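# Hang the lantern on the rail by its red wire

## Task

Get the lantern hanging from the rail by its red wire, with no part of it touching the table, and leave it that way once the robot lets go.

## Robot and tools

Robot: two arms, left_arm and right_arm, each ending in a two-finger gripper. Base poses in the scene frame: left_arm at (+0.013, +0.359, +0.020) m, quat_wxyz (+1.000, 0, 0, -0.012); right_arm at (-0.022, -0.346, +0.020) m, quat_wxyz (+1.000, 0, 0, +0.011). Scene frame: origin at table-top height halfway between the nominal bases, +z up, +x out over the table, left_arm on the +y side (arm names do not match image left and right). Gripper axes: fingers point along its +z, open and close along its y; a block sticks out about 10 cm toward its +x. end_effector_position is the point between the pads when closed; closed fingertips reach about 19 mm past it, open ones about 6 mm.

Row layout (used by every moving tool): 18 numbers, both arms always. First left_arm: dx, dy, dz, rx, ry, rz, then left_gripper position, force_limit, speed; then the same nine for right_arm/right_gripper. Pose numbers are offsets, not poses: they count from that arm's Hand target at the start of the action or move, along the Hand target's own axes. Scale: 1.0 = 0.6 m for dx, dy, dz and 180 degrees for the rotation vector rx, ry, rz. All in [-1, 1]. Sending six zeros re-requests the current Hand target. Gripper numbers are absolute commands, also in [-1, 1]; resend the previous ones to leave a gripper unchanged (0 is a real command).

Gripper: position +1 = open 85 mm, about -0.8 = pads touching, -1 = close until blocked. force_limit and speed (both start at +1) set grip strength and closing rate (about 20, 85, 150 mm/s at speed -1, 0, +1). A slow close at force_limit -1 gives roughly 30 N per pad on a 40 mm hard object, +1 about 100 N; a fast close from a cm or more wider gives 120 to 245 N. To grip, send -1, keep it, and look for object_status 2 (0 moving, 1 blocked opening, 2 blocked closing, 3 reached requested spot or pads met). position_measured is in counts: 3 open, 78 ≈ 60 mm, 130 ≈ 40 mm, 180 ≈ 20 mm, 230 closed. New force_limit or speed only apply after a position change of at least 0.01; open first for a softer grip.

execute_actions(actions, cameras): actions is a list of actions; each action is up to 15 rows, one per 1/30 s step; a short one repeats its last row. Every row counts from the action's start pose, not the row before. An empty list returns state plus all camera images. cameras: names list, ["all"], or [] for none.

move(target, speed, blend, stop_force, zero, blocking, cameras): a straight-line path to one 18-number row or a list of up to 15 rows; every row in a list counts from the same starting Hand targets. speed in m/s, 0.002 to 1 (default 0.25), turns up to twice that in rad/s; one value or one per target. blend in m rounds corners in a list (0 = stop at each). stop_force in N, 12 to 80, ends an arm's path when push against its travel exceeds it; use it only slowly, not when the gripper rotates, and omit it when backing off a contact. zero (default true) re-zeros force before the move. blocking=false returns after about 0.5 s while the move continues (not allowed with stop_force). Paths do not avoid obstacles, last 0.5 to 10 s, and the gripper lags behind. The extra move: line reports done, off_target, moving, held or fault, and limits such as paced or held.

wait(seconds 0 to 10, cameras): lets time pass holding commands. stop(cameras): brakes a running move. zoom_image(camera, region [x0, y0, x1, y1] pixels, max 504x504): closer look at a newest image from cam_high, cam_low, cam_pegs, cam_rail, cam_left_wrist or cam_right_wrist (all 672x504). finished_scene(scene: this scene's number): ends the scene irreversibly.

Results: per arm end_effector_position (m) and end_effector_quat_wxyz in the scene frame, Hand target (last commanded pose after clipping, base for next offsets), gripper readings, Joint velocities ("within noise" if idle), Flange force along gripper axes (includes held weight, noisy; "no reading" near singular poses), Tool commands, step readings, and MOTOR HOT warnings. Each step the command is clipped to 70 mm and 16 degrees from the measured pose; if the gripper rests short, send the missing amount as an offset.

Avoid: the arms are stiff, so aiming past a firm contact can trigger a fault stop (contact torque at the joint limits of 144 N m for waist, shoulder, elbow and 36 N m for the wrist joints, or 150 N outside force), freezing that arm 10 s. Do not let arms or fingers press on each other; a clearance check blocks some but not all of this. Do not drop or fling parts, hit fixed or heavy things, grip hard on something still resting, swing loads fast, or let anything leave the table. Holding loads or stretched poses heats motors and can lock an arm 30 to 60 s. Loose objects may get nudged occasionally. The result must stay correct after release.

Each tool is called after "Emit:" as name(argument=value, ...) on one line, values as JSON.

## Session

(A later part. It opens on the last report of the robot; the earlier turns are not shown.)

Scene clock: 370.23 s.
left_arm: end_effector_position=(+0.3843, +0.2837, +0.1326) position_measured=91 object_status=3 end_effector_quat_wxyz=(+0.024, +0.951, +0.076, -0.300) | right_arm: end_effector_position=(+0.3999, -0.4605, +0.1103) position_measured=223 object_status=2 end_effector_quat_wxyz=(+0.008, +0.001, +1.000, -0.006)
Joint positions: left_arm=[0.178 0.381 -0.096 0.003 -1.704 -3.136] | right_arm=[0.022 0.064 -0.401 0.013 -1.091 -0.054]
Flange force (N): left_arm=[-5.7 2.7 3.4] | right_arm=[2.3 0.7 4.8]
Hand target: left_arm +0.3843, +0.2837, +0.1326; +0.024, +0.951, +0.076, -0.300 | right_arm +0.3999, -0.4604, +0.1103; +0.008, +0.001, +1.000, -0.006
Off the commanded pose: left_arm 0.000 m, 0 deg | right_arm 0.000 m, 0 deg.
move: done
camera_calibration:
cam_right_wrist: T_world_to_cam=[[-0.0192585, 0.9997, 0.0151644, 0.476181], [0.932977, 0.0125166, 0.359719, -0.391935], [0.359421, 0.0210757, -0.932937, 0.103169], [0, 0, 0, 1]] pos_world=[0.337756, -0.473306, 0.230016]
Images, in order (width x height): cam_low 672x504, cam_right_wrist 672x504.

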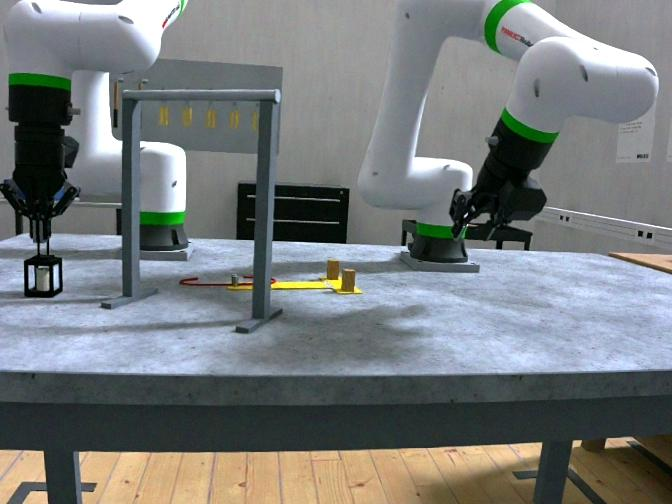

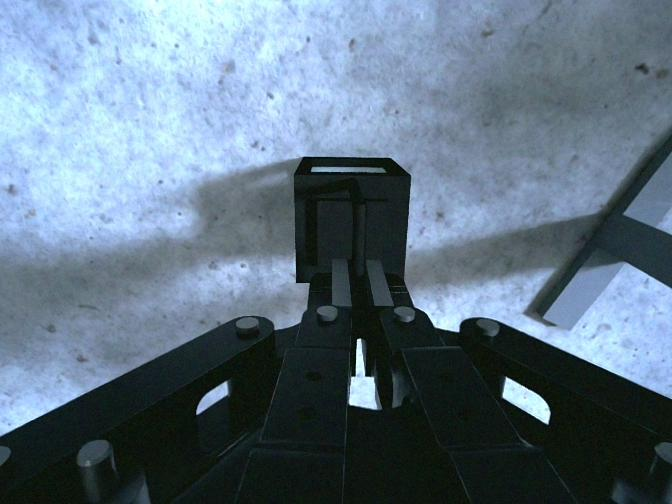

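Emit:
move(target=[0,0,0,0,0,0,0.3,-1,-1,0,0,0.004,0,0,0,-1,-0.6,-1], speed=0.01, stop_force=12)

Scene clock: 374.40 s.
left_arm: end_effector_position=(+0.3843, +0.2837, +0.1326) position_measured=91 object_status=3 end_effector_quat_wxyz=(+0.024, +0.951, +0.076, -0.300) | right_arm: end_effector_position=(+0.4001, -0.4605, +0.1096) position_measured=223 object_status=2 end_effector_quat_wxyz=(+0.008, +0.001, +1.000, -0.006)
Joint positions: left_arm=[0.178 0.381 -0.096 0.003 -1.704 -3.136] | right_arm=[0.022 0.065 -0.402 0.013 -1.088 -0.054]
Flange force (N): left_arm=[-5.6 2.6 3.9] | right_arm=[-3.8 -2.2 -11.1]
Hand target: left_arm +0.3843, +0.2837, +0.1326; +0.024, +0.951, +0.076, -0.300 | right_arm +0.4001, -0.4605, +0.1096; +0.008, +0.001, +1.000, -0.006 (not the last commanded pose)
Off the commanded pose: left_arm 0.000 m, 0 deg | right_arm 0.002 m, 0 deg.
move: contact (right_arm)

Emit:
move(target=[[0,0,0,0,0,0,0.3,-1,-1,0,0,-0.002,0,0,0,-0.3,-0.6,-1],[0,0,0,0,0,0,0.3,-1,-1,0,0,-0.1,0,0,0,-0.3,-0.6,-1],[0,0,0,0,0,0,0.3,-1,-1,0,0,-0.25,0,0,0,-0.3,-0.6,-1],[0,0,0,0,0,0,0.3,-1,-1,0.217,0.183,-0.25,0,0,-0.2,-0.3,-0.6,-1],[0,0,0,0,0,0,0.3,-1,-1,0.178,0.569,-0.02,0,0,-0.551,-0.3,-0.6,-1]], speed=[0.03,0.05,0.2,0.25,0.25], blend=[0,0,0.02,0.03,0], cameras=["cam_right_wrist","cam_low","cam_high"])

Emit:
zoom_image(camera="cam_low", region=[0, 200, 100, 300])

Emit:
zoom_image(camera="cam_high", region=[180, 260, 320, 460])

Scene clock: 389.57 s.
left_arm: end_effector_position=(+0.3843, +0.2837, +0.1326) position_measured=91 object_status=3 end_effector_quat_wxyz=(+0.024, +0.951, +0.076, -0.300) | right_arm: end_effector_position=(+0.2941, -0.1187, +0.1162) position_measured=167 object_status=3 end_effector_quat_wxyz=(-0.001, +0.761, -0.649, +0.010)
Joint positions: left_arm=[0.178 0.381 -0.096 0.003 -1.704 -3.136] | right_arm=[0.958 -0.057 -0.51 0.021 -1.118 0.739]
Flange force (N): left_arm=[-5.6 2.7 3.7] | right_arm=[0.5 1.5 2.4]
Hand target: left_arm +0.3843, +0.2837, +0.1326; +0.024, +0.951, +0.076, -0.300 | right_arm +0.2940, -0.1187, +0.1161; -0.001, +0.761, -0.649, +0.009
Off the commanded pose: left_arm 0.000 m, 0 deg | right_arm 0.000 m, 0 deg.
move: done
camera_calibration:
cam_right_wrist: T_world_to_cam=[[-0.983939, -0.178018, 0.0131717, 0.276576], [-0.163561, 0.928665, 0.332909, 0.134765], [-0.0714958, 0.325408, -0.942867, 0.30343], [0, 0, 0, 1]] pos_world=[0.31587, -0.174655, 0.237586]
Images, in order (width x height): cam_high 672x504, cam_low 672x504, cam_right_wrist 672x504.

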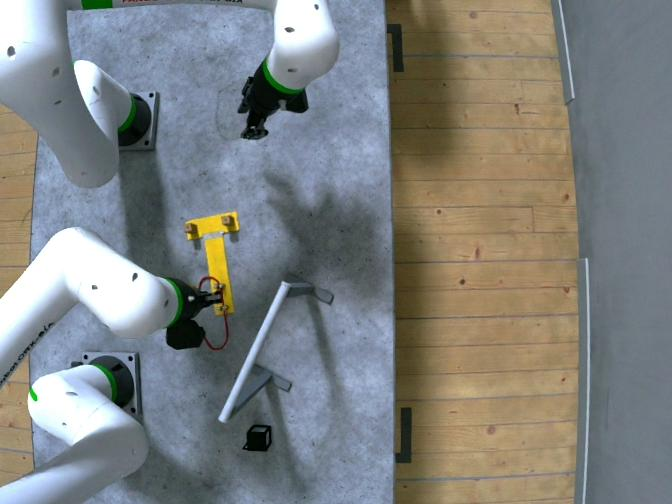

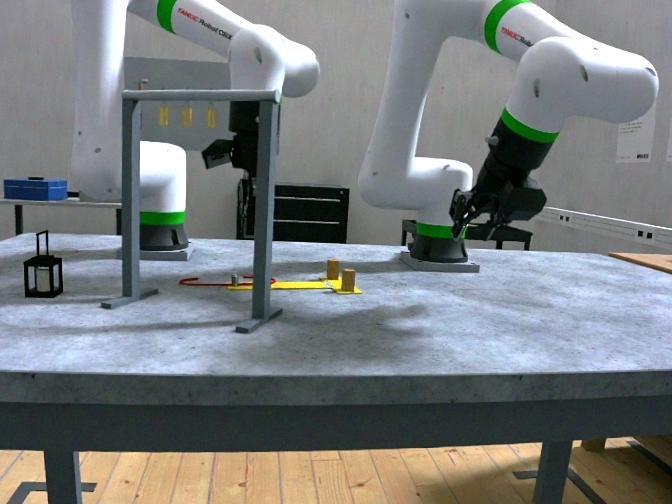

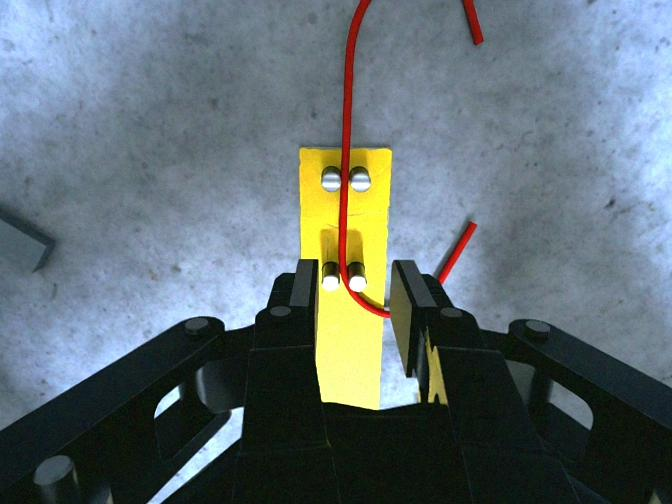

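Scaled by 5.040 from the camera's 672x504 image, which has a finer 960x720 frame.

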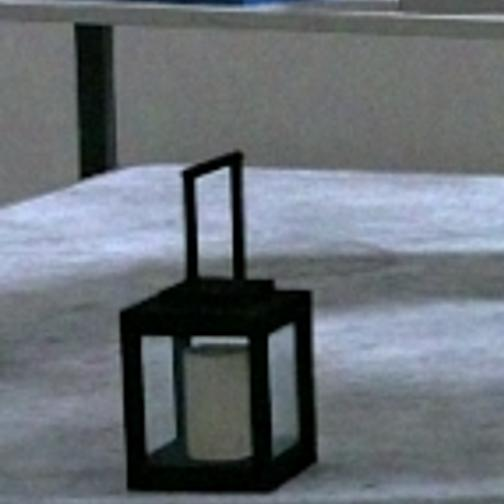

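Scaled by 2.520 from the camera's 672x504 image, which has a finer 960x720 frame.

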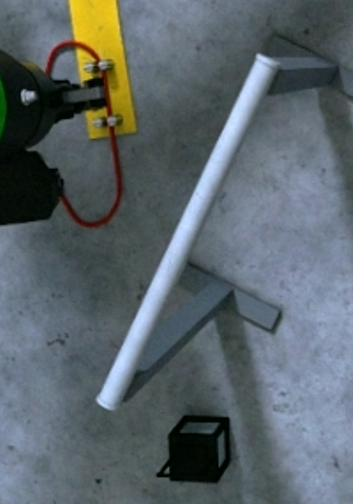

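Emit:
move(target=[0,0,0,0,0,0,0.3,-1,-1,0,0,0.152,0,0,0,-0.3,-0.6,-1], speed=0.05, stop_force=13)

Emit:
move(target=[0,0,0,0,0,0,0.3,-1,-1,0,0,0,0,0,0,-1,0.2,-1], cameras=["cam_right_wrist","cam_low"])

Scene clock: 397.23 s.
left_arm: end_effector_position=(+0.3843, +0.2837, +0.1326) position_measured=91 object_status=3 end_effector_quat_wxyz=(+0.024, +0.951, +0.076, -0.300) | right_arm: end_effector_position=(+0.2954, -0.1197, +0.0249) position_measured=167 object_status=3 end_effector_quat_wxyz=(-0.001, +0.761, -0.649, +0.009)
Joint positions: left_arm=[0.178 0.381 -0.096 0.003 -1.704 -3.136] | right_arm=[0.953 0.087 -0.619 0.025 -0.866 0.736]
Flange force (N): left_arm=[-6.2 2.8 3.9] | right_arm=[0.8 1.7 2.7]
Hand target: left_arm +0.3843, +0.2837, +0.1326; +0.024, +0.951, +0.076, -0.300 | right_arm +0.2954, -0.1197, +0.0249; -0.001, +0.761, -0.649, +0.009
Off the commanded pose: left_arm 0.000 m, 0 deg | right_arm 0.000 m, 0 deg.
move: done

Scene clock: 398.90 s.
left_arm: end_effector_position=(+0.3843, +0.2837, +0.1326) position_measured=91 object_status=3 end_effector_quat_wxyz=(+0.024, +0.951, +0.076, -0.300) | right_arm: end_effector_position=(+0.2954, -0.1197, +0.0249) position_measured=227 object_status=0 end_effector_quat_wxyz=(-0.001, +0.761, -0.649, +0.009)
Joint positions: left_arm=[0.178 0.381 -0.096 0.003 -1.704 -3.136] | right_arm=[0.953 0.087 -0.619 0.025 -0.866 0.736]
Flange force (N): left_arm=[-6.1 2.6 4.0] | right_arm=[0.6 1.8 0.9]
Hand target: left_arm +0.3843, +0.2837, +0.1326; +0.024, +0.951, +0.076, -0.300 | right_arm +0.2954, -0.1197, +0.0249; -0.001, +0.761, -0.649, +0.009
Off the commanded pose: left_arm 0.000 m, 0 deg | right_arm 0.000 m, 0 deg.
move: done
camera_calibration:
cam_right_wrist: T_world_to_cam=[[-0.983948, -0.177958, 0.0132975, 0.278973], [-0.163463, 0.928677, 0.332925, 0.166253], [-0.0715958, 0.325407, -0.94286, 0.217896], [0, 0, 0, 1]] pos_world=[0.317271, -0.175655, 0.146386]
Images, in order (width x height): cam_low 672x504, cam_right_wrist 672x504.

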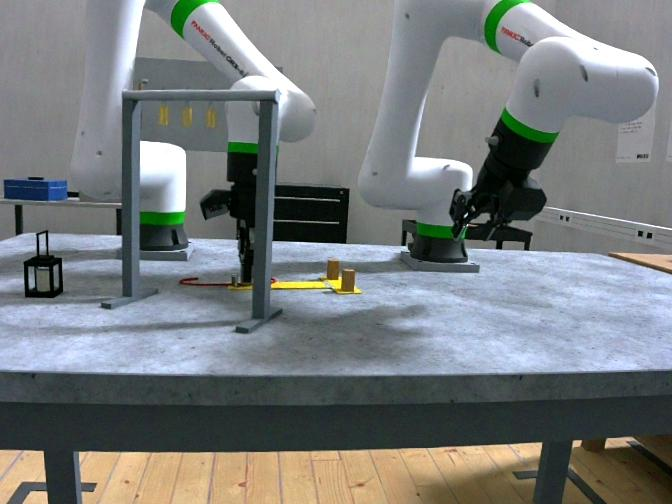

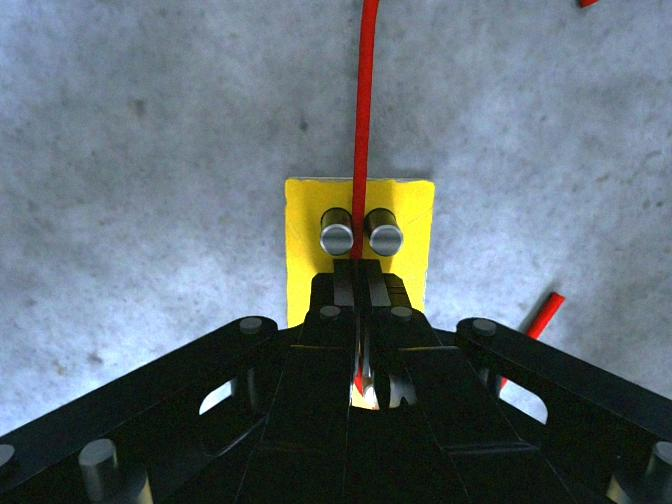

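Emit:
move(target=[[0,0,0,0,0,0,0.3,-1,-1,0,0,-0.15,0,0,0,-1,0.2,-1],[0,0,0,0,0,0,0.3,-1,-1,0.2075,0.0765,-0.4917,0,0,0,-1,0.2,-1],[0,0,0,0,0,0,0.3,-1,-1,0.569,0.034,-0.4917,0,0,0,-1,0.2,-1],[0,0,0,0,0,0,0.3,-1,-1,0.569,0.034,-0.4917,0.385,0.385,-0.385,-1,0.2,-1]], speed=[0.08,0.25,0.25,0.3], blend=[0.02,0.03,0.02,0], cameras=["cam_high","cam_low","cam_right_wrist"])

Scene clock: 424.33 s.
left_arm: end_effector_position=(+0.3843, +0.2837, +0.1326) position_measured=91 object_status=3 end_effector_quat_wxyz=(+0.024, +0.951, +0.076, -0.300) | right_arm: end_effector_position=(+0.3242, -0.4555, +0.3245) position_measured=227 object_status=2 end_effector_quat_wxyz=(-0.012, +0.712, +0.022, +0.702)
Joint positions: left_arm=[0.178 0.381 -0.096 0.003 -1.704 -3.136] | right_arm=[-0.019 -1.323 -1.185 -0.281 -0.158 3.434]
Flange force (N): left_arm=[-5.8 2.5 3.7] | right_arm=no reading
Hand target: left_arm +0.3843, +0.2837, +0.1326; +0.024, +0.951, +0.076, -0.300 | right_arm +0.3243, -0.4568, +0.3242; -0.051, +0.700, +0.060, +0.710
Off the commanded pose: left_arm 0.000 m, 0 deg | right_arm 0.001 m, 7 deg.
joint sent to its limit (right arm) — joint 3 (elbow), lower limit, where the elbow is as bent as it goes. The joint targets are off in orientation, not in position.
move: off_target (right_arm)
camera_calibration:
cam_right_wrist: T_world_to_cam=[[0.0218091, -0.999123, 0.0357384, -0.463864], [-0.357352, -0.0411758, -0.933062, 0.415053], [0.933715, 0.00757803, -0.357936, -0.0488905], [0, 0, 0, 1]] pos_world=[0.204086, -0.445997, 0.386348]
Images, in order (width x height): cam_high 672x504, cam_low 672x504, cam_right_wrist 672x504.

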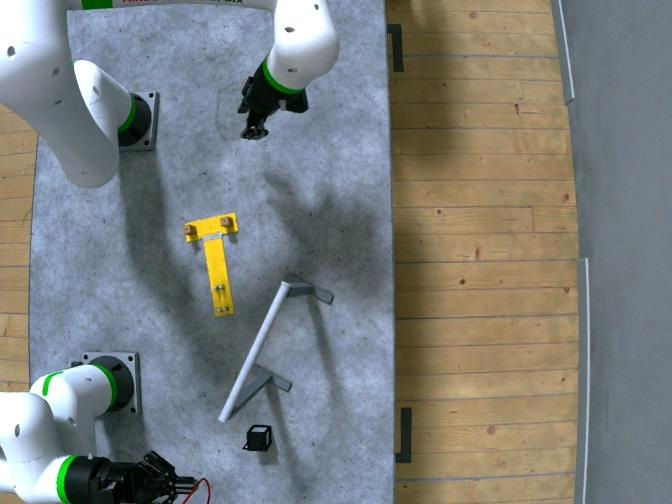

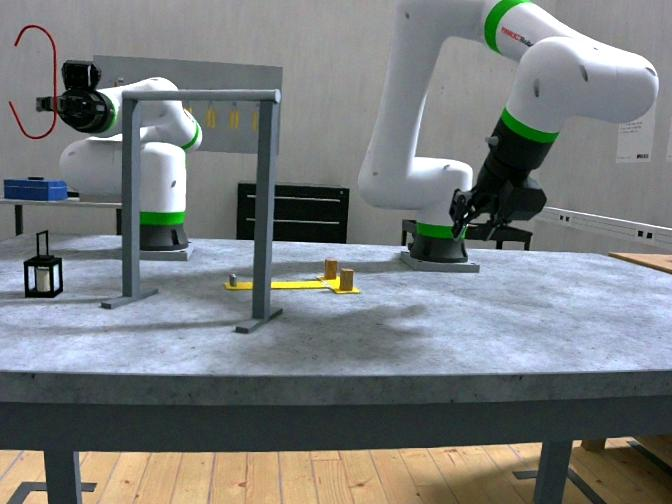

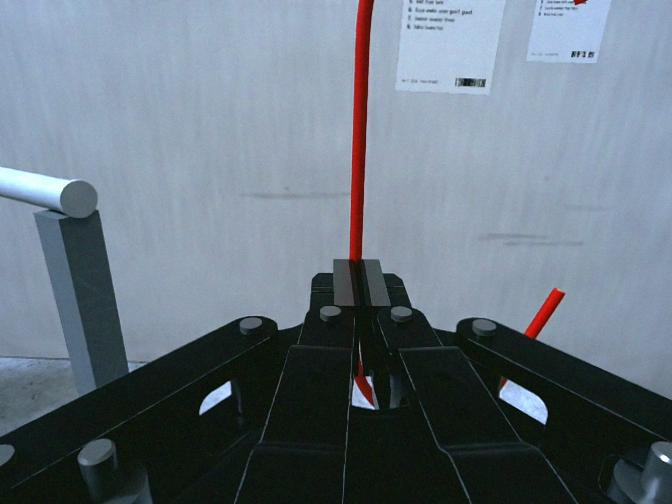

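Emit:
move(target=[[0,0,0,0,0,0,0.3,-1,-1,-0.04,-0.051,0.0685,-0.049,0.0178,0.222,-1,0.2,-1],[0,0,0,0,0,0,0.3,-1,-1,-0.04,-0.119,0.088,-0.049,0.0178,0.222,-1,0.2,-1],[0,0,0,0,0,0,0.3,-1,-1,-0.28,-0.119,0.088,-0.049,0.0178,0.222,-1,0.2,-1]], speed=0.12, cameras=["cam_high","cam_low","cam_rail","cam_right_wrist"])

Emit:
zoom_image(camera="cam_low", region=[0, 160, 140, 310])

Emit:
zoom_image(camera="cam_high", region=[180, 380, 300, 480])

Scene clock: 438.73 s.
left_arm: end_effector_position=(+0.3843, +0.2837, +0.1326) position_measured=91 object_status=3 end_effector_quat_wxyz=(+0.024, +0.951, +0.076, -0.300) | right_arm: end_effector_position=(+0.3313, -0.4488, +0.3198) position_measured=227 object_status=2 end_effector_quat_wxyz=(-0.059, +0.708, -0.028, +0.703)
Joint positions: left_arm=[0.178 0.381 -0.096 0.003 -1.704 -3.136] | right_arm=[-0.04 -1.266 -1.147 -0.462 -0.138 3.477]
Flange force (N): left_arm=[-5.6 2.6 3.5] | right_arm=no reading
Hand target: left_arm +0.3843, +0.2837, +0.1326; +0.024, +0.951, +0.076, -0.300 | right_arm +0.3313, -0.4488, +0.3198; -0.059, +0.708, -0.028, +0.703 (not the last commanded pose)
Off the commanded pose: left_arm 0.000 m, 0 deg | right_arm 0.181 m, 32 deg.
move: held (right_arm; a check stopped the path); path passed 0 of 3 targets; limits=held
pose unreachable (right arm): on one or more control steps of this call, first in action 0 (counted from 0), this arm could not follow its commanded pose, so it was not sent that pose on those steps. It may still have moved: this result reports where it is.
cause: moving toward the commanded pose would bring two parts of the arm too close to each other (joints 3 (elbow) to 5 (wrist pitch) lie between them).
camera_calibration:
cam_right_wrist: T_world_to_cam=[[0.0172708, -0.994742, -0.100946, -0.410033], [-0.354783, 0.0882948, -0.93077, 0.469949], [0.934789, 0.0518892, -0.351393, -0.0396913], [0, 0, 0, 1]] pos_world=[0.210914, -0.447311, 0.382075]
Images, in order (width x height): cam_high 672x504, cam_low 672x504, cam_rail 672x504, cam_right_wrist 672x504.

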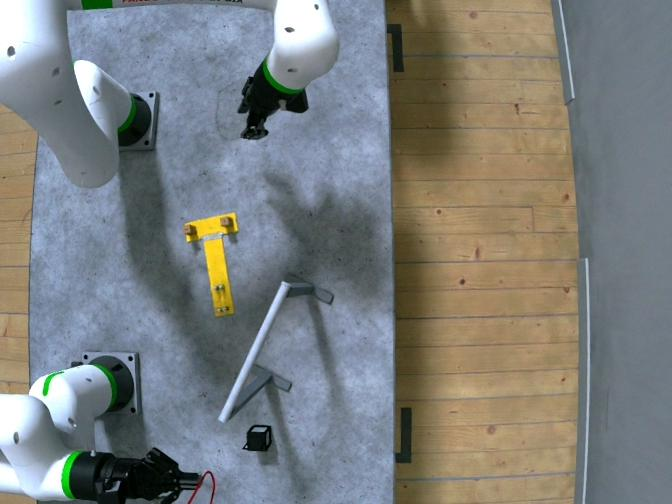

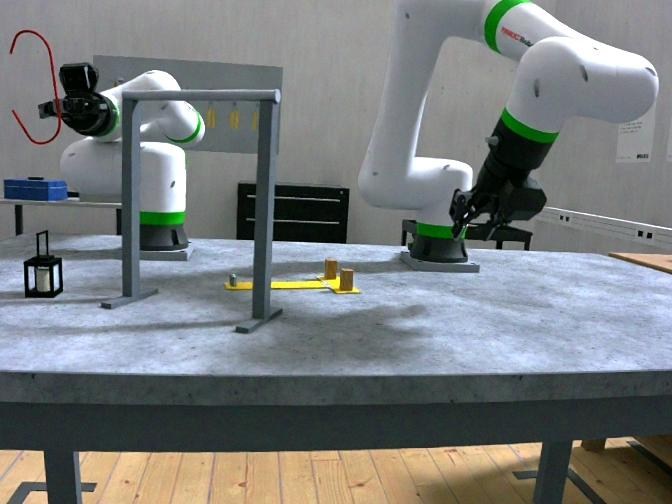

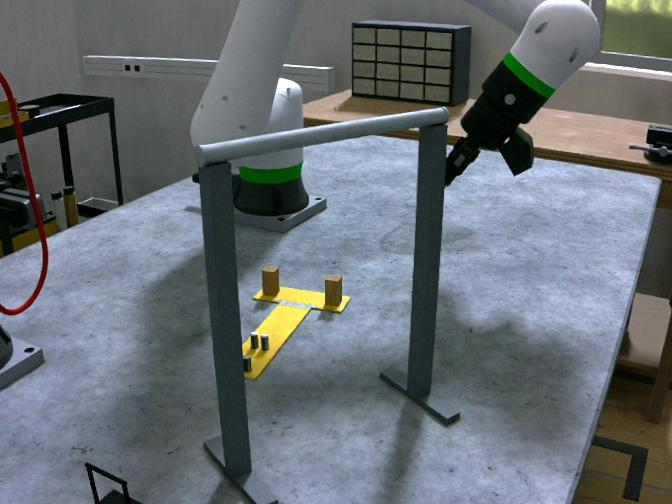

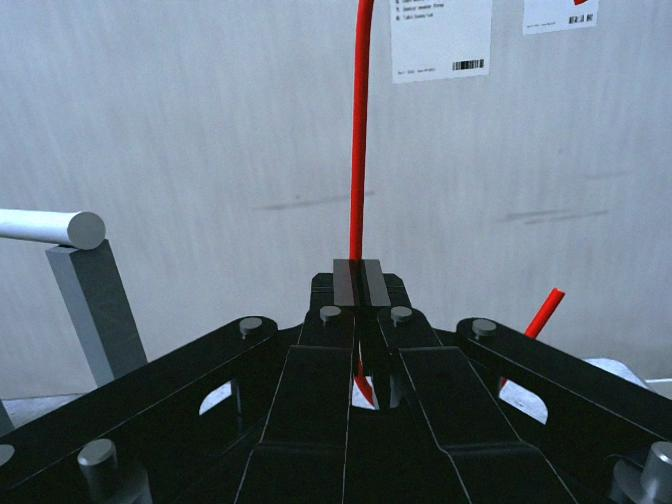

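Scaled by 3.360 from the camera's 672x504 image, which has a finer 960x720 frame.

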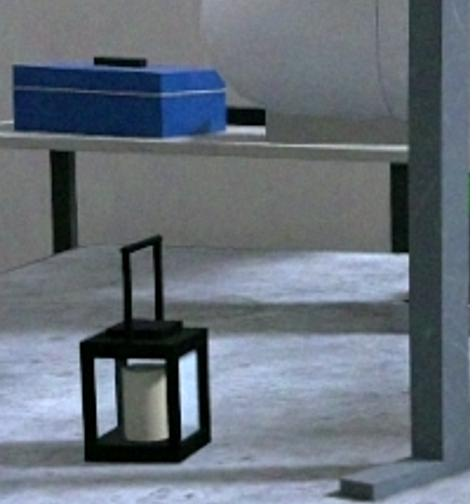

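Scaled by 4.200 from the camera's 672x504 image, which has a finer 960x720 frame.

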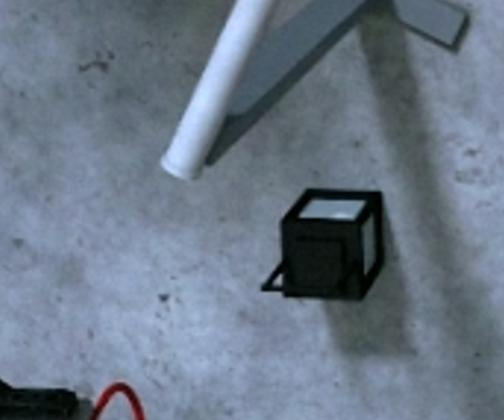

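Emit:
move(target=[[0,0,0,0,0,0,0.3,-1,-1,0.02,0.02,0.02,0.236,0,0,-1,0.2,-1]], speed=0.15, cameras=[])

Scene clock: 465.40 s.
left_arm: end_effector_position=(+0.3843, +0.2837, +0.1326) position_measured=91 object_status=3 end_effector_quat_wxyz=(+0.024, +0.951, +0.076, -0.300) | right_arm: end_effector_position=(+0.3313, -0.4488, +0.3198) position_measured=227 object_status=2 end_effector_quat_wxyz=(-0.059, +0.708, -0.028, +0.703)
Joint positions: left_arm=[0.178 0.381 -0.096 0.003 -1.704 -3.136] | right_arm=[-0.039 -1.266 -1.148 -0.461 -0.138 3.476]
Flange force (N): left_arm=[-5.5 2.8 3.8] | right_arm=no reading
Hand target: left_arm +0.3843, +0.2837, +0.1326; +0.024, +0.951, +0.076, -0.300 | right_arm +0.3313, -0.4488, +0.3198; -0.059, +0.708, -0.028, +0.703 (not the last commanded pose)
Off the commanded pose: left_arm 0.000 m, 0 deg | right_arm 0.021 m, 42 deg.
move: held (right_arm; a check stopped the path); limits=held
pose unreachable (right arm): on one or more control steps of this call, first in action 0 (counted from 0), this arm could not follow its commanded pose, so it was not sent that pose on those steps. It may still have moved: this result reports where it is.
cause: moving toward the commanded pose would bring two parts of the arm too close to each other (joints 3 (elbow) to 5 (wrist pitch) lie between them).
No camera images: "cameras" was empty.

Emit:
move(target=[0,0,0,0,0,0,0.3,-1,-1,0.142,0.067,0.117,0,0,0,-1,0.2,-1], speed=0.12)

Emit:
move(target=[0,0,0,0,0,0,0.3,-1,-1,0,0,0,0.236,0,0,-1,0.2,-1], speed=0.2, cameras=["cam_high","cam_low"])

Scene clock: 471.20 s.
left_arm: end_effector_position=(+0.3843, +0.2837, +0.1326) position_measured=91 object_status=3 end_effector_quat_wxyz=(+0.024, +0.951, +0.076, -0.300) | right_arm: end_effector_position=(+0.4042, -0.4945, +0.3990) position_measured=227 object_status=2 end_effector_quat_wxyz=(-0.030, +0.706, -0.056, +0.706)
Joint positions: left_arm=[0.178 0.381 -0.096 0.003 -1.704 -3.136] | right_arm=[-0.099 -0.813 -1.064 0.158 0.252 2.867]
Flange force (N): left_arm=[-6.2 2.6 3.8] | right_arm=no reading
Hand target: left_arm +0.3843, +0.2837, +0.1326; +0.024, +0.951, +0.076, -0.300 | right_arm +0.4041, -0.4959, +0.3991; -0.059, +0.708, -0.028, +0.703
Off the commanded pose: left_arm 0.000 m, 0 deg | right_arm 0.001 m, 5 deg.
move: off_target (right_arm)

Scene clock: 473.67 s.
left_arm: end_effector_position=(+0.3843, +0.2837, +0.1326) position_measured=91 object_status=3 end_effector_quat_wxyz=(+0.024, +0.951, +0.076, -0.300) | right_arm: end_effector_position=(+0.4041, -0.4959, +0.3991) position_measured=227 object_status=2 end_effector_quat_wxyz=(-0.312, +0.639, +0.229, +0.665)
Joint positions: left_arm=[0.178 0.381 -0.096 0.003 -1.704 -3.136] | right_arm=[-1.151 0.103 -0.746 1.777 1.853 2.341]
Flange force (N): left_arm=[-5.9 3.0 3.7] | right_arm=[-2.9 -1.6 0.9]
Hand target: left_arm +0.3843, +0.2837, +0.1326; +0.024, +0.951, +0.076, -0.300 | right_arm +0.4041, -0.4959, +0.3991; -0.312, +0.639, +0.229, +0.665
Off the commanded pose: left_arm 0.000 m, 0 deg | right_arm 0.000 m, 0 deg.
move: done; limits=paced
Images, in order (width x height): cam_high 672x504, cam_low 672x504.

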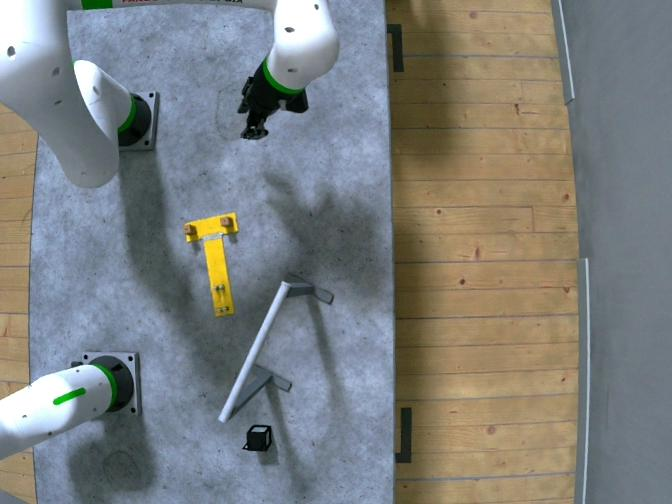

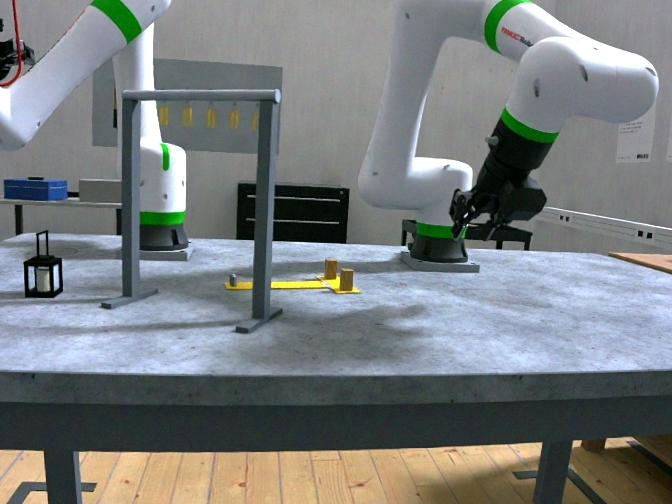

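Emit:
move(target=[[0,0,0,0,0,0,0.3,-1,-1,-0.1375,-0.217,-0.0075,0,0,0.19,-1,0.2,-1],[0,0,0,0,0,0,0.3,-1,-1,-0.4255,-0.19,-0.03,0,0,0.19,-1,0.2,-1]], speed=0.12, blend=0.02, cameras=["cam_high","cam_low","cam_rail","cam_right_wrist"])

Emit:
zoom_image(camera="cam_low", region=[0, 160, 140, 310])

Emit:
zoom_image(camera="cam_high", region=[180, 380, 300, 480])

Scene clock: 491.60 s.
left_arm: end_effector_position=(+0.3843, +0.2837, +0.1326) position_measured=91 object_status=3 end_effector_quat_wxyz=(+0.024, +0.951, +0.076, -0.300) | right_arm: end_effector_position=(+0.3081, -0.3974, +0.1550) position_measured=227 object_status=2 end_effector_quat_wxyz=(-0.493, +0.678, +0.031, +0.544)
Joint positions: left_arm=[0.178 0.381 -0.096 0.003 -1.704 -3.136] | right_arm=[-1.499 0.504 -1.109 2.261 1.624 2.482]
Flange force (N): left_arm=[-5.6 2.7 3.2] | right_arm=[-3.2 2.5 -0.7]
Hand target: left_arm +0.3843, +0.2837, +0.1326; +0.024, +0.951, +0.076, -0.300 | right_arm +0.3081, -0.3974, +0.1550; -0.493, +0.678, +0.031, +0.544
Off the commanded pose: left_arm 0.000 m, 0 deg | right_arm 0.000 m, 0 deg.
move: done
camera_calibration:
cam_right_wrist: T_world_to_cam=[[0.568507, -0.540091, -0.620566, -0.283648], [-0.61903, 0.215992, -0.755082, 0.408673], [0.54185, 0.813419, -0.21154, 0.323435], [0, 0, 0, 1]] pos_world=[0.238984, -0.504553, 0.200979]
Images, in order (width x height): cam_high 672x504, cam_low 672x504, cam_rail 672x504, cam_right_wrist 672x504.

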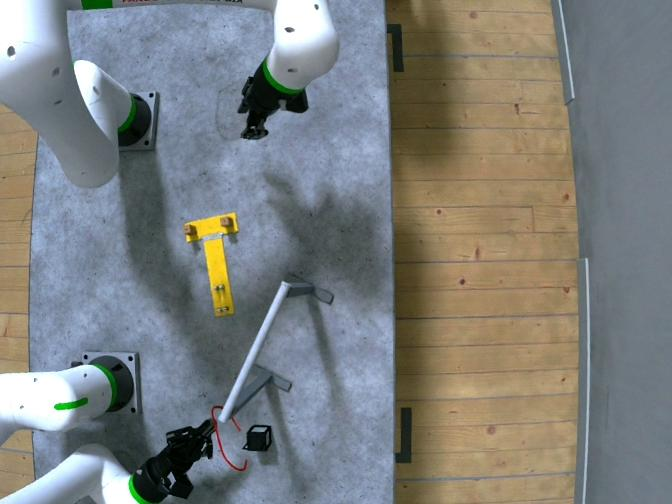

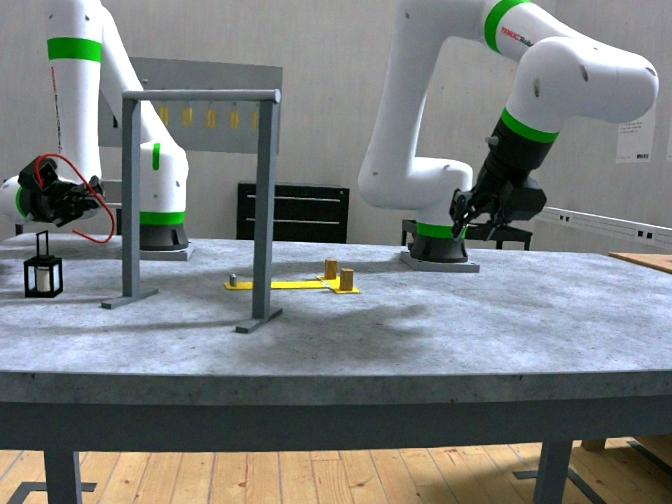

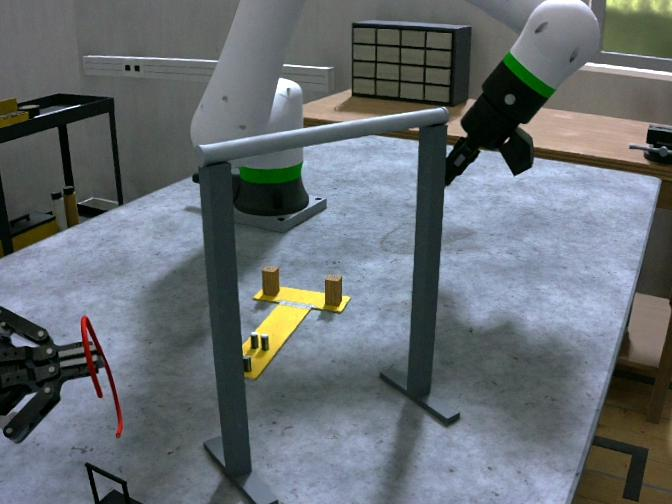

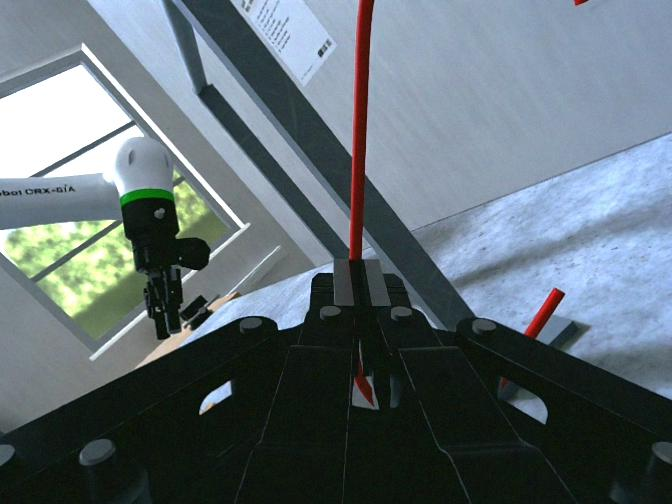

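Scaled by 3.360 from the camera's 672x504 image, which has a finer 960x720 frame.

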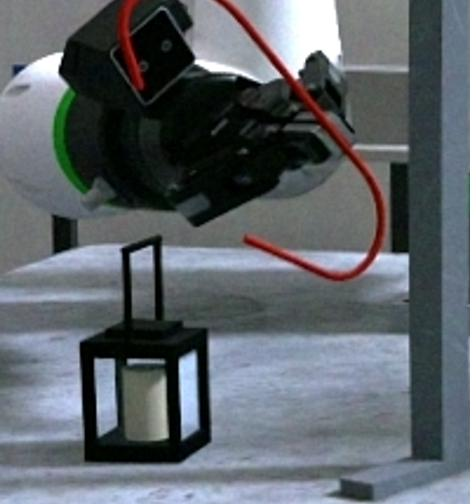

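Scaled by 4.200 from the camera's 672x504 image, which has a finer 960x720 frame.

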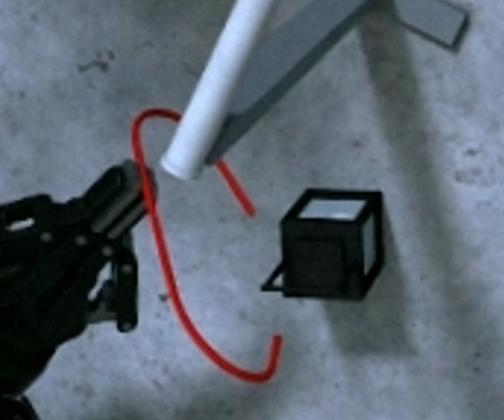

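Emit:
move(target=[[0,0,0,0,0,0,0.3,-1,-1,-0.018,0.003,-0.011,0,0,0,-1,0.2,-1],[0,0,0,0,0,0,0.3,-1,-1,0.049,0.0845,-0.0105,0,0,0,-1,0.2,-1]], speed=0.04, cameras=["cam_high","cam_low"])

Emit:
zoom_image(camera="cam_low", region=[0, 160, 140, 310])

Emit:
zoom_image(camera="cam_high", region=[180, 380, 300, 480])

Scene clock: 510.37 s.
left_arm: end_effector_position=(+0.3843, +0.2837, +0.1326) position_measured=91 object_status=3 end_effector_quat_wxyz=(+0.024, +0.951, +0.076, -0.300) | right_arm: end_effector_position=(+0.3449, -0.4423, +0.1449) position_measured=227 object_status=2 end_effector_quat_wxyz=(-0.493, +0.678, +0.031, +0.544)
Joint positions: left_arm=[0.178 0.381 -0.096 0.003 -1.704 -3.136] | right_arm=[-1.357 0.578 -0.978 2.115 1.658 2.438]
Flange force (N): left_arm=[-6.3 2.4 3.8] | right_arm=[-2.6 1.5 -0.6]
Hand target: left_arm +0.3843, +0.2837, +0.1326; +0.024, +0.951, +0.076, -0.300 | right_arm +0.3449, -0.4423, +0.1449; -0.493, +0.678, +0.031, +0.544
Off the commanded pose: left_arm 0.000 m, 0 deg | right_arm 0.000 m, 0 deg.
move: done
Images, in order (width x height): cam_high 672x504, cam_low 672x504.

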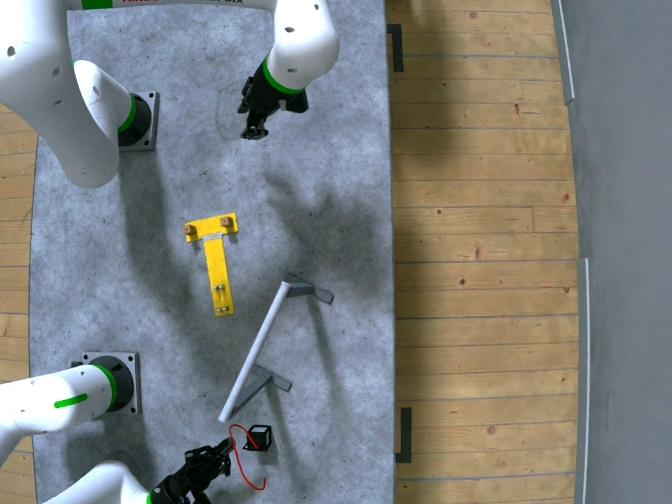

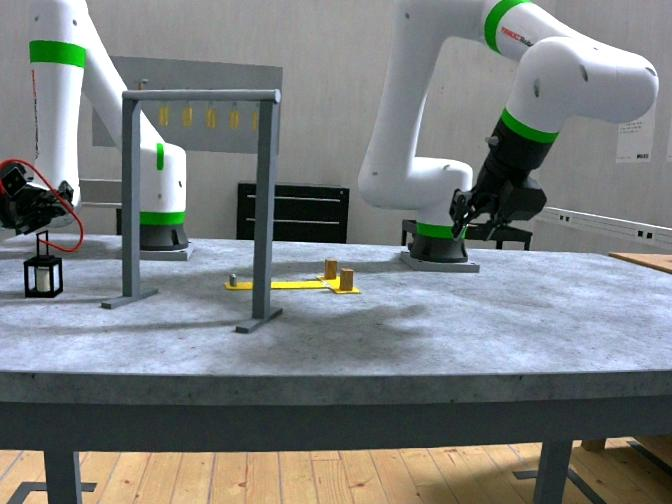

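Scaled by 3.360 from the camera's 672x504 image, which has a finer 960x720 frame.

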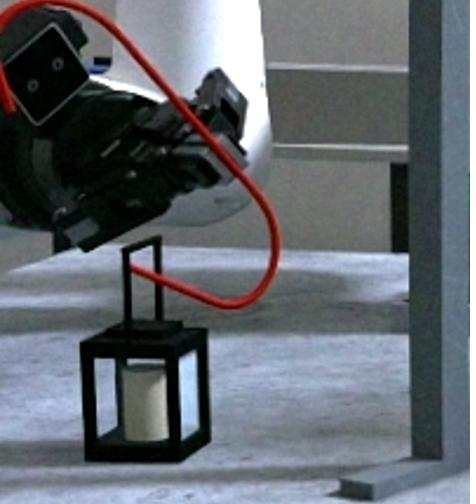

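Scaled by 4.200 from the camera's 672x504 image, which has a finer 960x720 frame.

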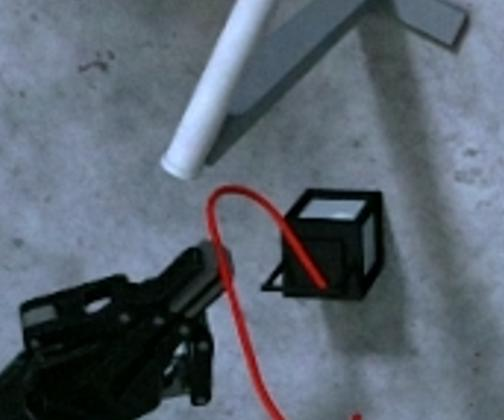

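Emit:
move(target=[[0,0,0,0,0,0,0.3,-1,-1,0.03,0.0363,0,0,0,0,-1,0.2,-1],[0,0,0,0,0,0,0.3,-1,-1,0.04,0.0278,0.001,0,0,-0.225,-1,0.2,-1]], speed=[0.03,0.12], cameras=["cam_high","cam_low"])

Emit:
zoom_image(camera="cam_low", region=[0, 160, 140, 310])

Emit:
zoom_image(camera="cam_high", region=[180, 380, 300, 480])

Scene clock: 527.03 s.
left_arm: end_effector_position=(+0.3843, +0.2837, +0.1326) position_measured=91 object_status=3 end_effector_quat_wxyz=(+0.024, +0.951, +0.076, -0.300) | right_arm: end_effector_position=(+0.3647, -0.4623, +0.1528) position_measured=227 object_status=2 end_effector_quat_wxyz=(-0.275, +0.625, +0.264, +0.681)
Joint positions: left_arm=[0.178 0.381 -0.096 0.003 -1.704 -3.136] | right_arm=[-1.297 0.577 -0.921 2.05 1.684 3.093]
Flange force (N): left_arm=[-5.7 2.9 3.5] | right_arm=[-2.7 -0.2 -0.2]
Hand target: left_arm +0.3843, +0.2837, +0.1326; +0.024, +0.951, +0.076, -0.300 | right_arm +0.3647, -0.4623, +0.1528; -0.275, +0.625, +0.264, +0.681
Off the commanded pose: left_arm 0.000 m, 0 deg | right_arm 0.000 m, 0 deg.
move: done
Images, in order (width x height): cam_high 672x504, cam_low 672x504.

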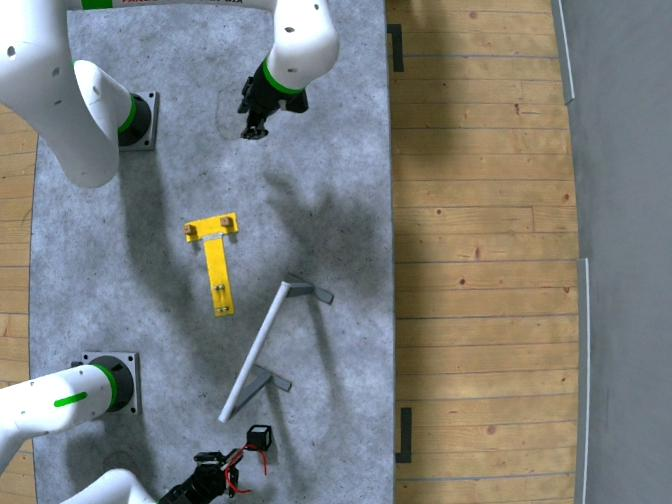

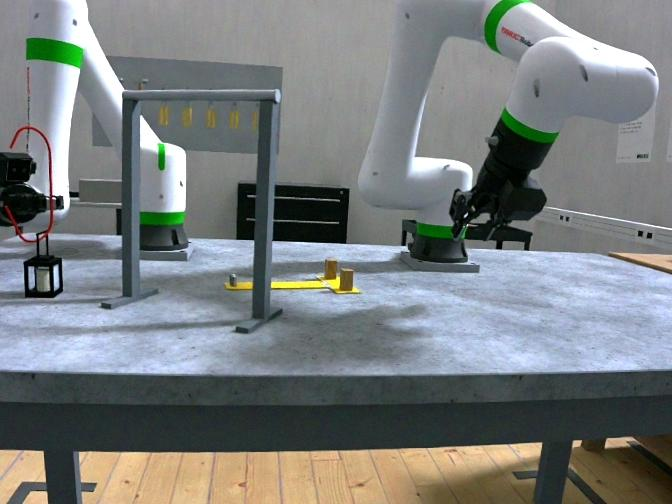

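Scaled by 3.360 from the camera's 672x504 image, which has a finer 960x720 frame.

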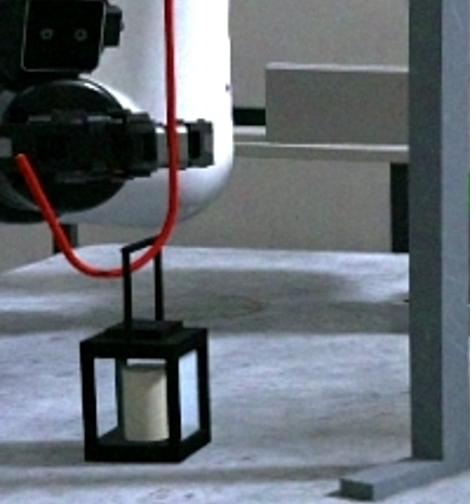

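Scaled by 4.200 from the camera's 672x504 image, which has a finer 960x720 frame.

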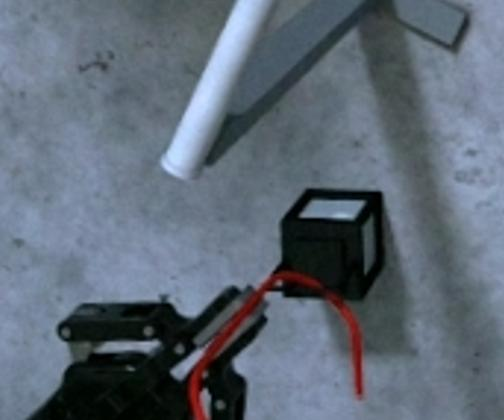

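Emit:
move(target=[[0,0,0,0,0,0,0.3,-1,-1,0,-0.0235,0,0,0,0,-1,0.2,-1],[0,0,0,0,0,0,0.3,-1,-1,0.1,-0.0235,0,0,0,0,-1,0.2,-1]], speed=0.05, cameras=["cam_high","cam_low"])

Emit:
zoom_image(camera="cam_low", region=[0, 120, 140, 310])

Scene clock: 534.27 s.
left_arm: end_effector_position=(+0.3843, +0.2837, +0.1326) position_measured=91 object_status=3 end_effector_quat_wxyz=(+0.024, +0.951, +0.076, -0.300) | right_arm: end_effector_position=(+0.3508, -0.4550, +0.2123) position_measured=227 object_status=2 end_effector_quat_wxyz=(-0.275, +0.625, +0.264, +0.681)
Joint positions: left_arm=[0.178 0.381 -0.096 0.003 -1.704 -3.136] | right_arm=[-1.335 0.389 -0.972 2.07 1.753 2.973]
Flange force (N): left_arm=[-5.9 2.6 3.7] | right_arm=[-5.5 -0.2 0.6]
Hand target: left_arm +0.3843, +0.2837, +0.1326; +0.024, +0.951, +0.076, -0.300 | right_arm +0.3508, -0.4550, +0.2124; -0.275, +0.625, +0.264, +0.681
Off the commanded pose: left_arm 0.000 m, 0 deg | right_arm 0.000 m, 0 deg.
move: done
Images, in order (width x height): cam_high 672x504, cam_low 672x504.

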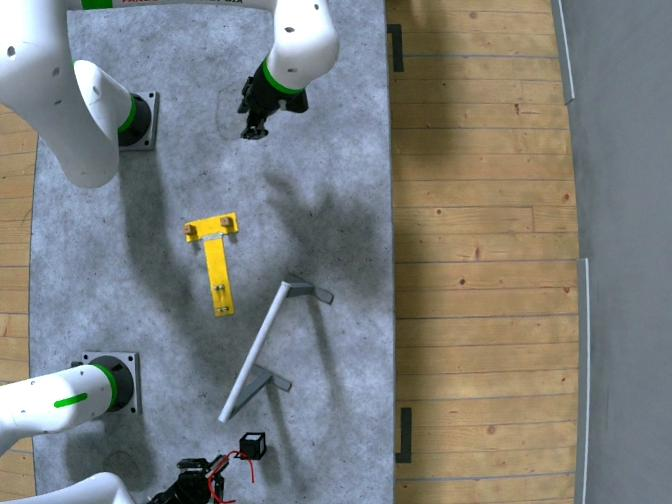

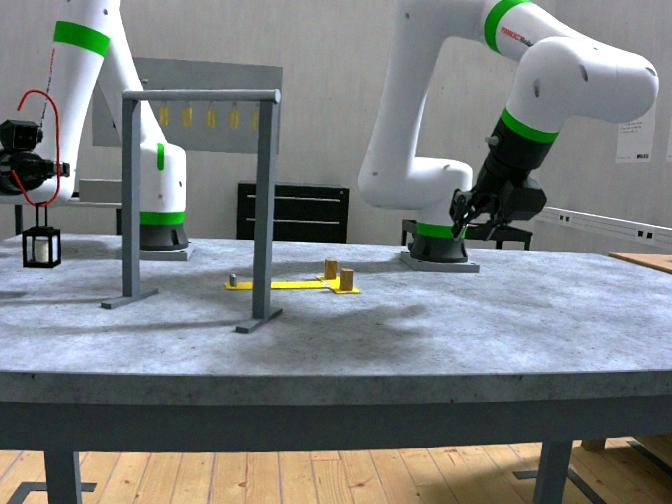

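Scaled by 2.653 from the camera's 672x504 image, which has a finer 960x720 frame.

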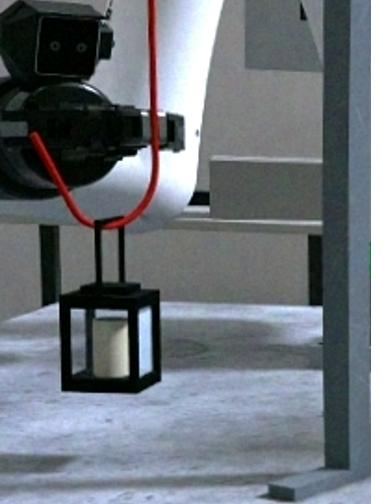

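Emit:
move(target=[[0,0,0,0,0,0,0.3,-1,-1,0.154,0.0025,0.012,0,0,0,-1,0.2,-1],[0,0,0,0,0,0,0.3,-1,-1,0.156,-0.264,0.04,0,0,0,-1,0.2,-1],[0,0,0,0,0,0,0.3,-1,-1,0.137,-0.4177,0.3095,0,0,0,-1,0.2,-1]], speed=0.1, blend=0.03, cameras=["cam_high","cam_low","cam_rail"])

Scene clock: 561.03 s.
left_arm: end_effector_position=(+0.3843, +0.2837, +0.1326) position_measured=91 object_status=3 end_effector_quat_wxyz=(+0.024, +0.951, +0.076, -0.300) | right_arm: end_effector_position=(+0.3011, -0.1507, +0.3060) position_measured=227 object_status=2 end_effector_quat_wxyz=(-0.349, +0.656, +0.434, +0.510)
Joint positions: left_arm=[0.178 0.381 -0.096 0.003 -1.704 -3.136] | right_arm=[-0.582 -0.459 -1.185 1.864 1.538 2.298]
Flange force (N): left_arm=[-6.2 2.5 4.0] | right_arm=no reading
Hand target: left_arm +0.3843, +0.2837, +0.1326; +0.024, +0.951, +0.076, -0.300 | right_arm +0.3002, -0.1502, +0.3051; -0.311, +0.644, +0.344, +0.608
Off the commanded pose: left_arm 0.000 m, 0 deg | right_arm 0.001 m, 29 deg; orientation clipped.
joint sent to its limit (right arm) — joint 3 (elbow), lower limit, where the elbow is as bent as it goes. The joint targets are off in orientation, not in position.
move: off_target (right_arm); limits=paced
Images, in order (width x height): cam_high 672x504, cam_low 672x504, cam_rail 672x504.

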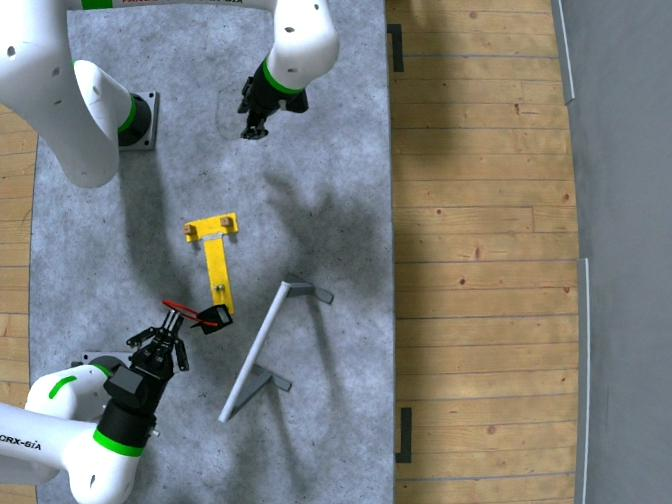

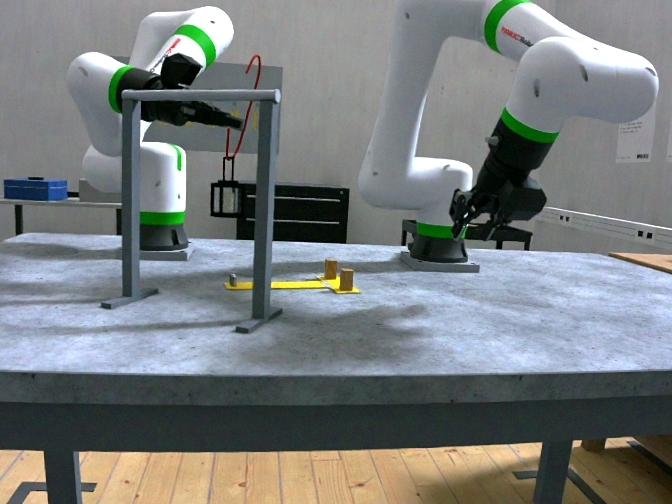

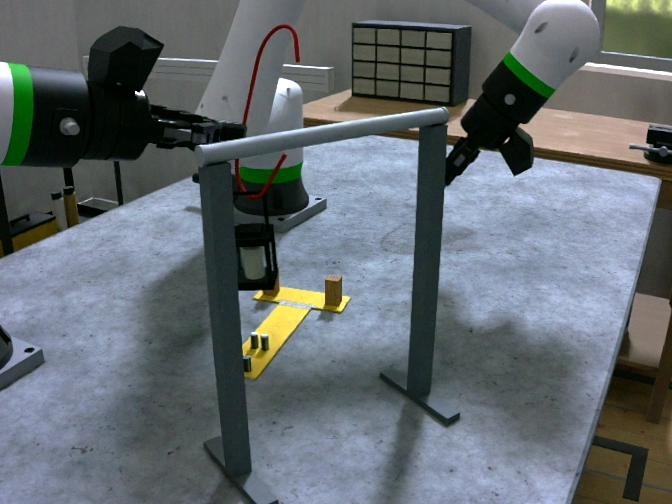

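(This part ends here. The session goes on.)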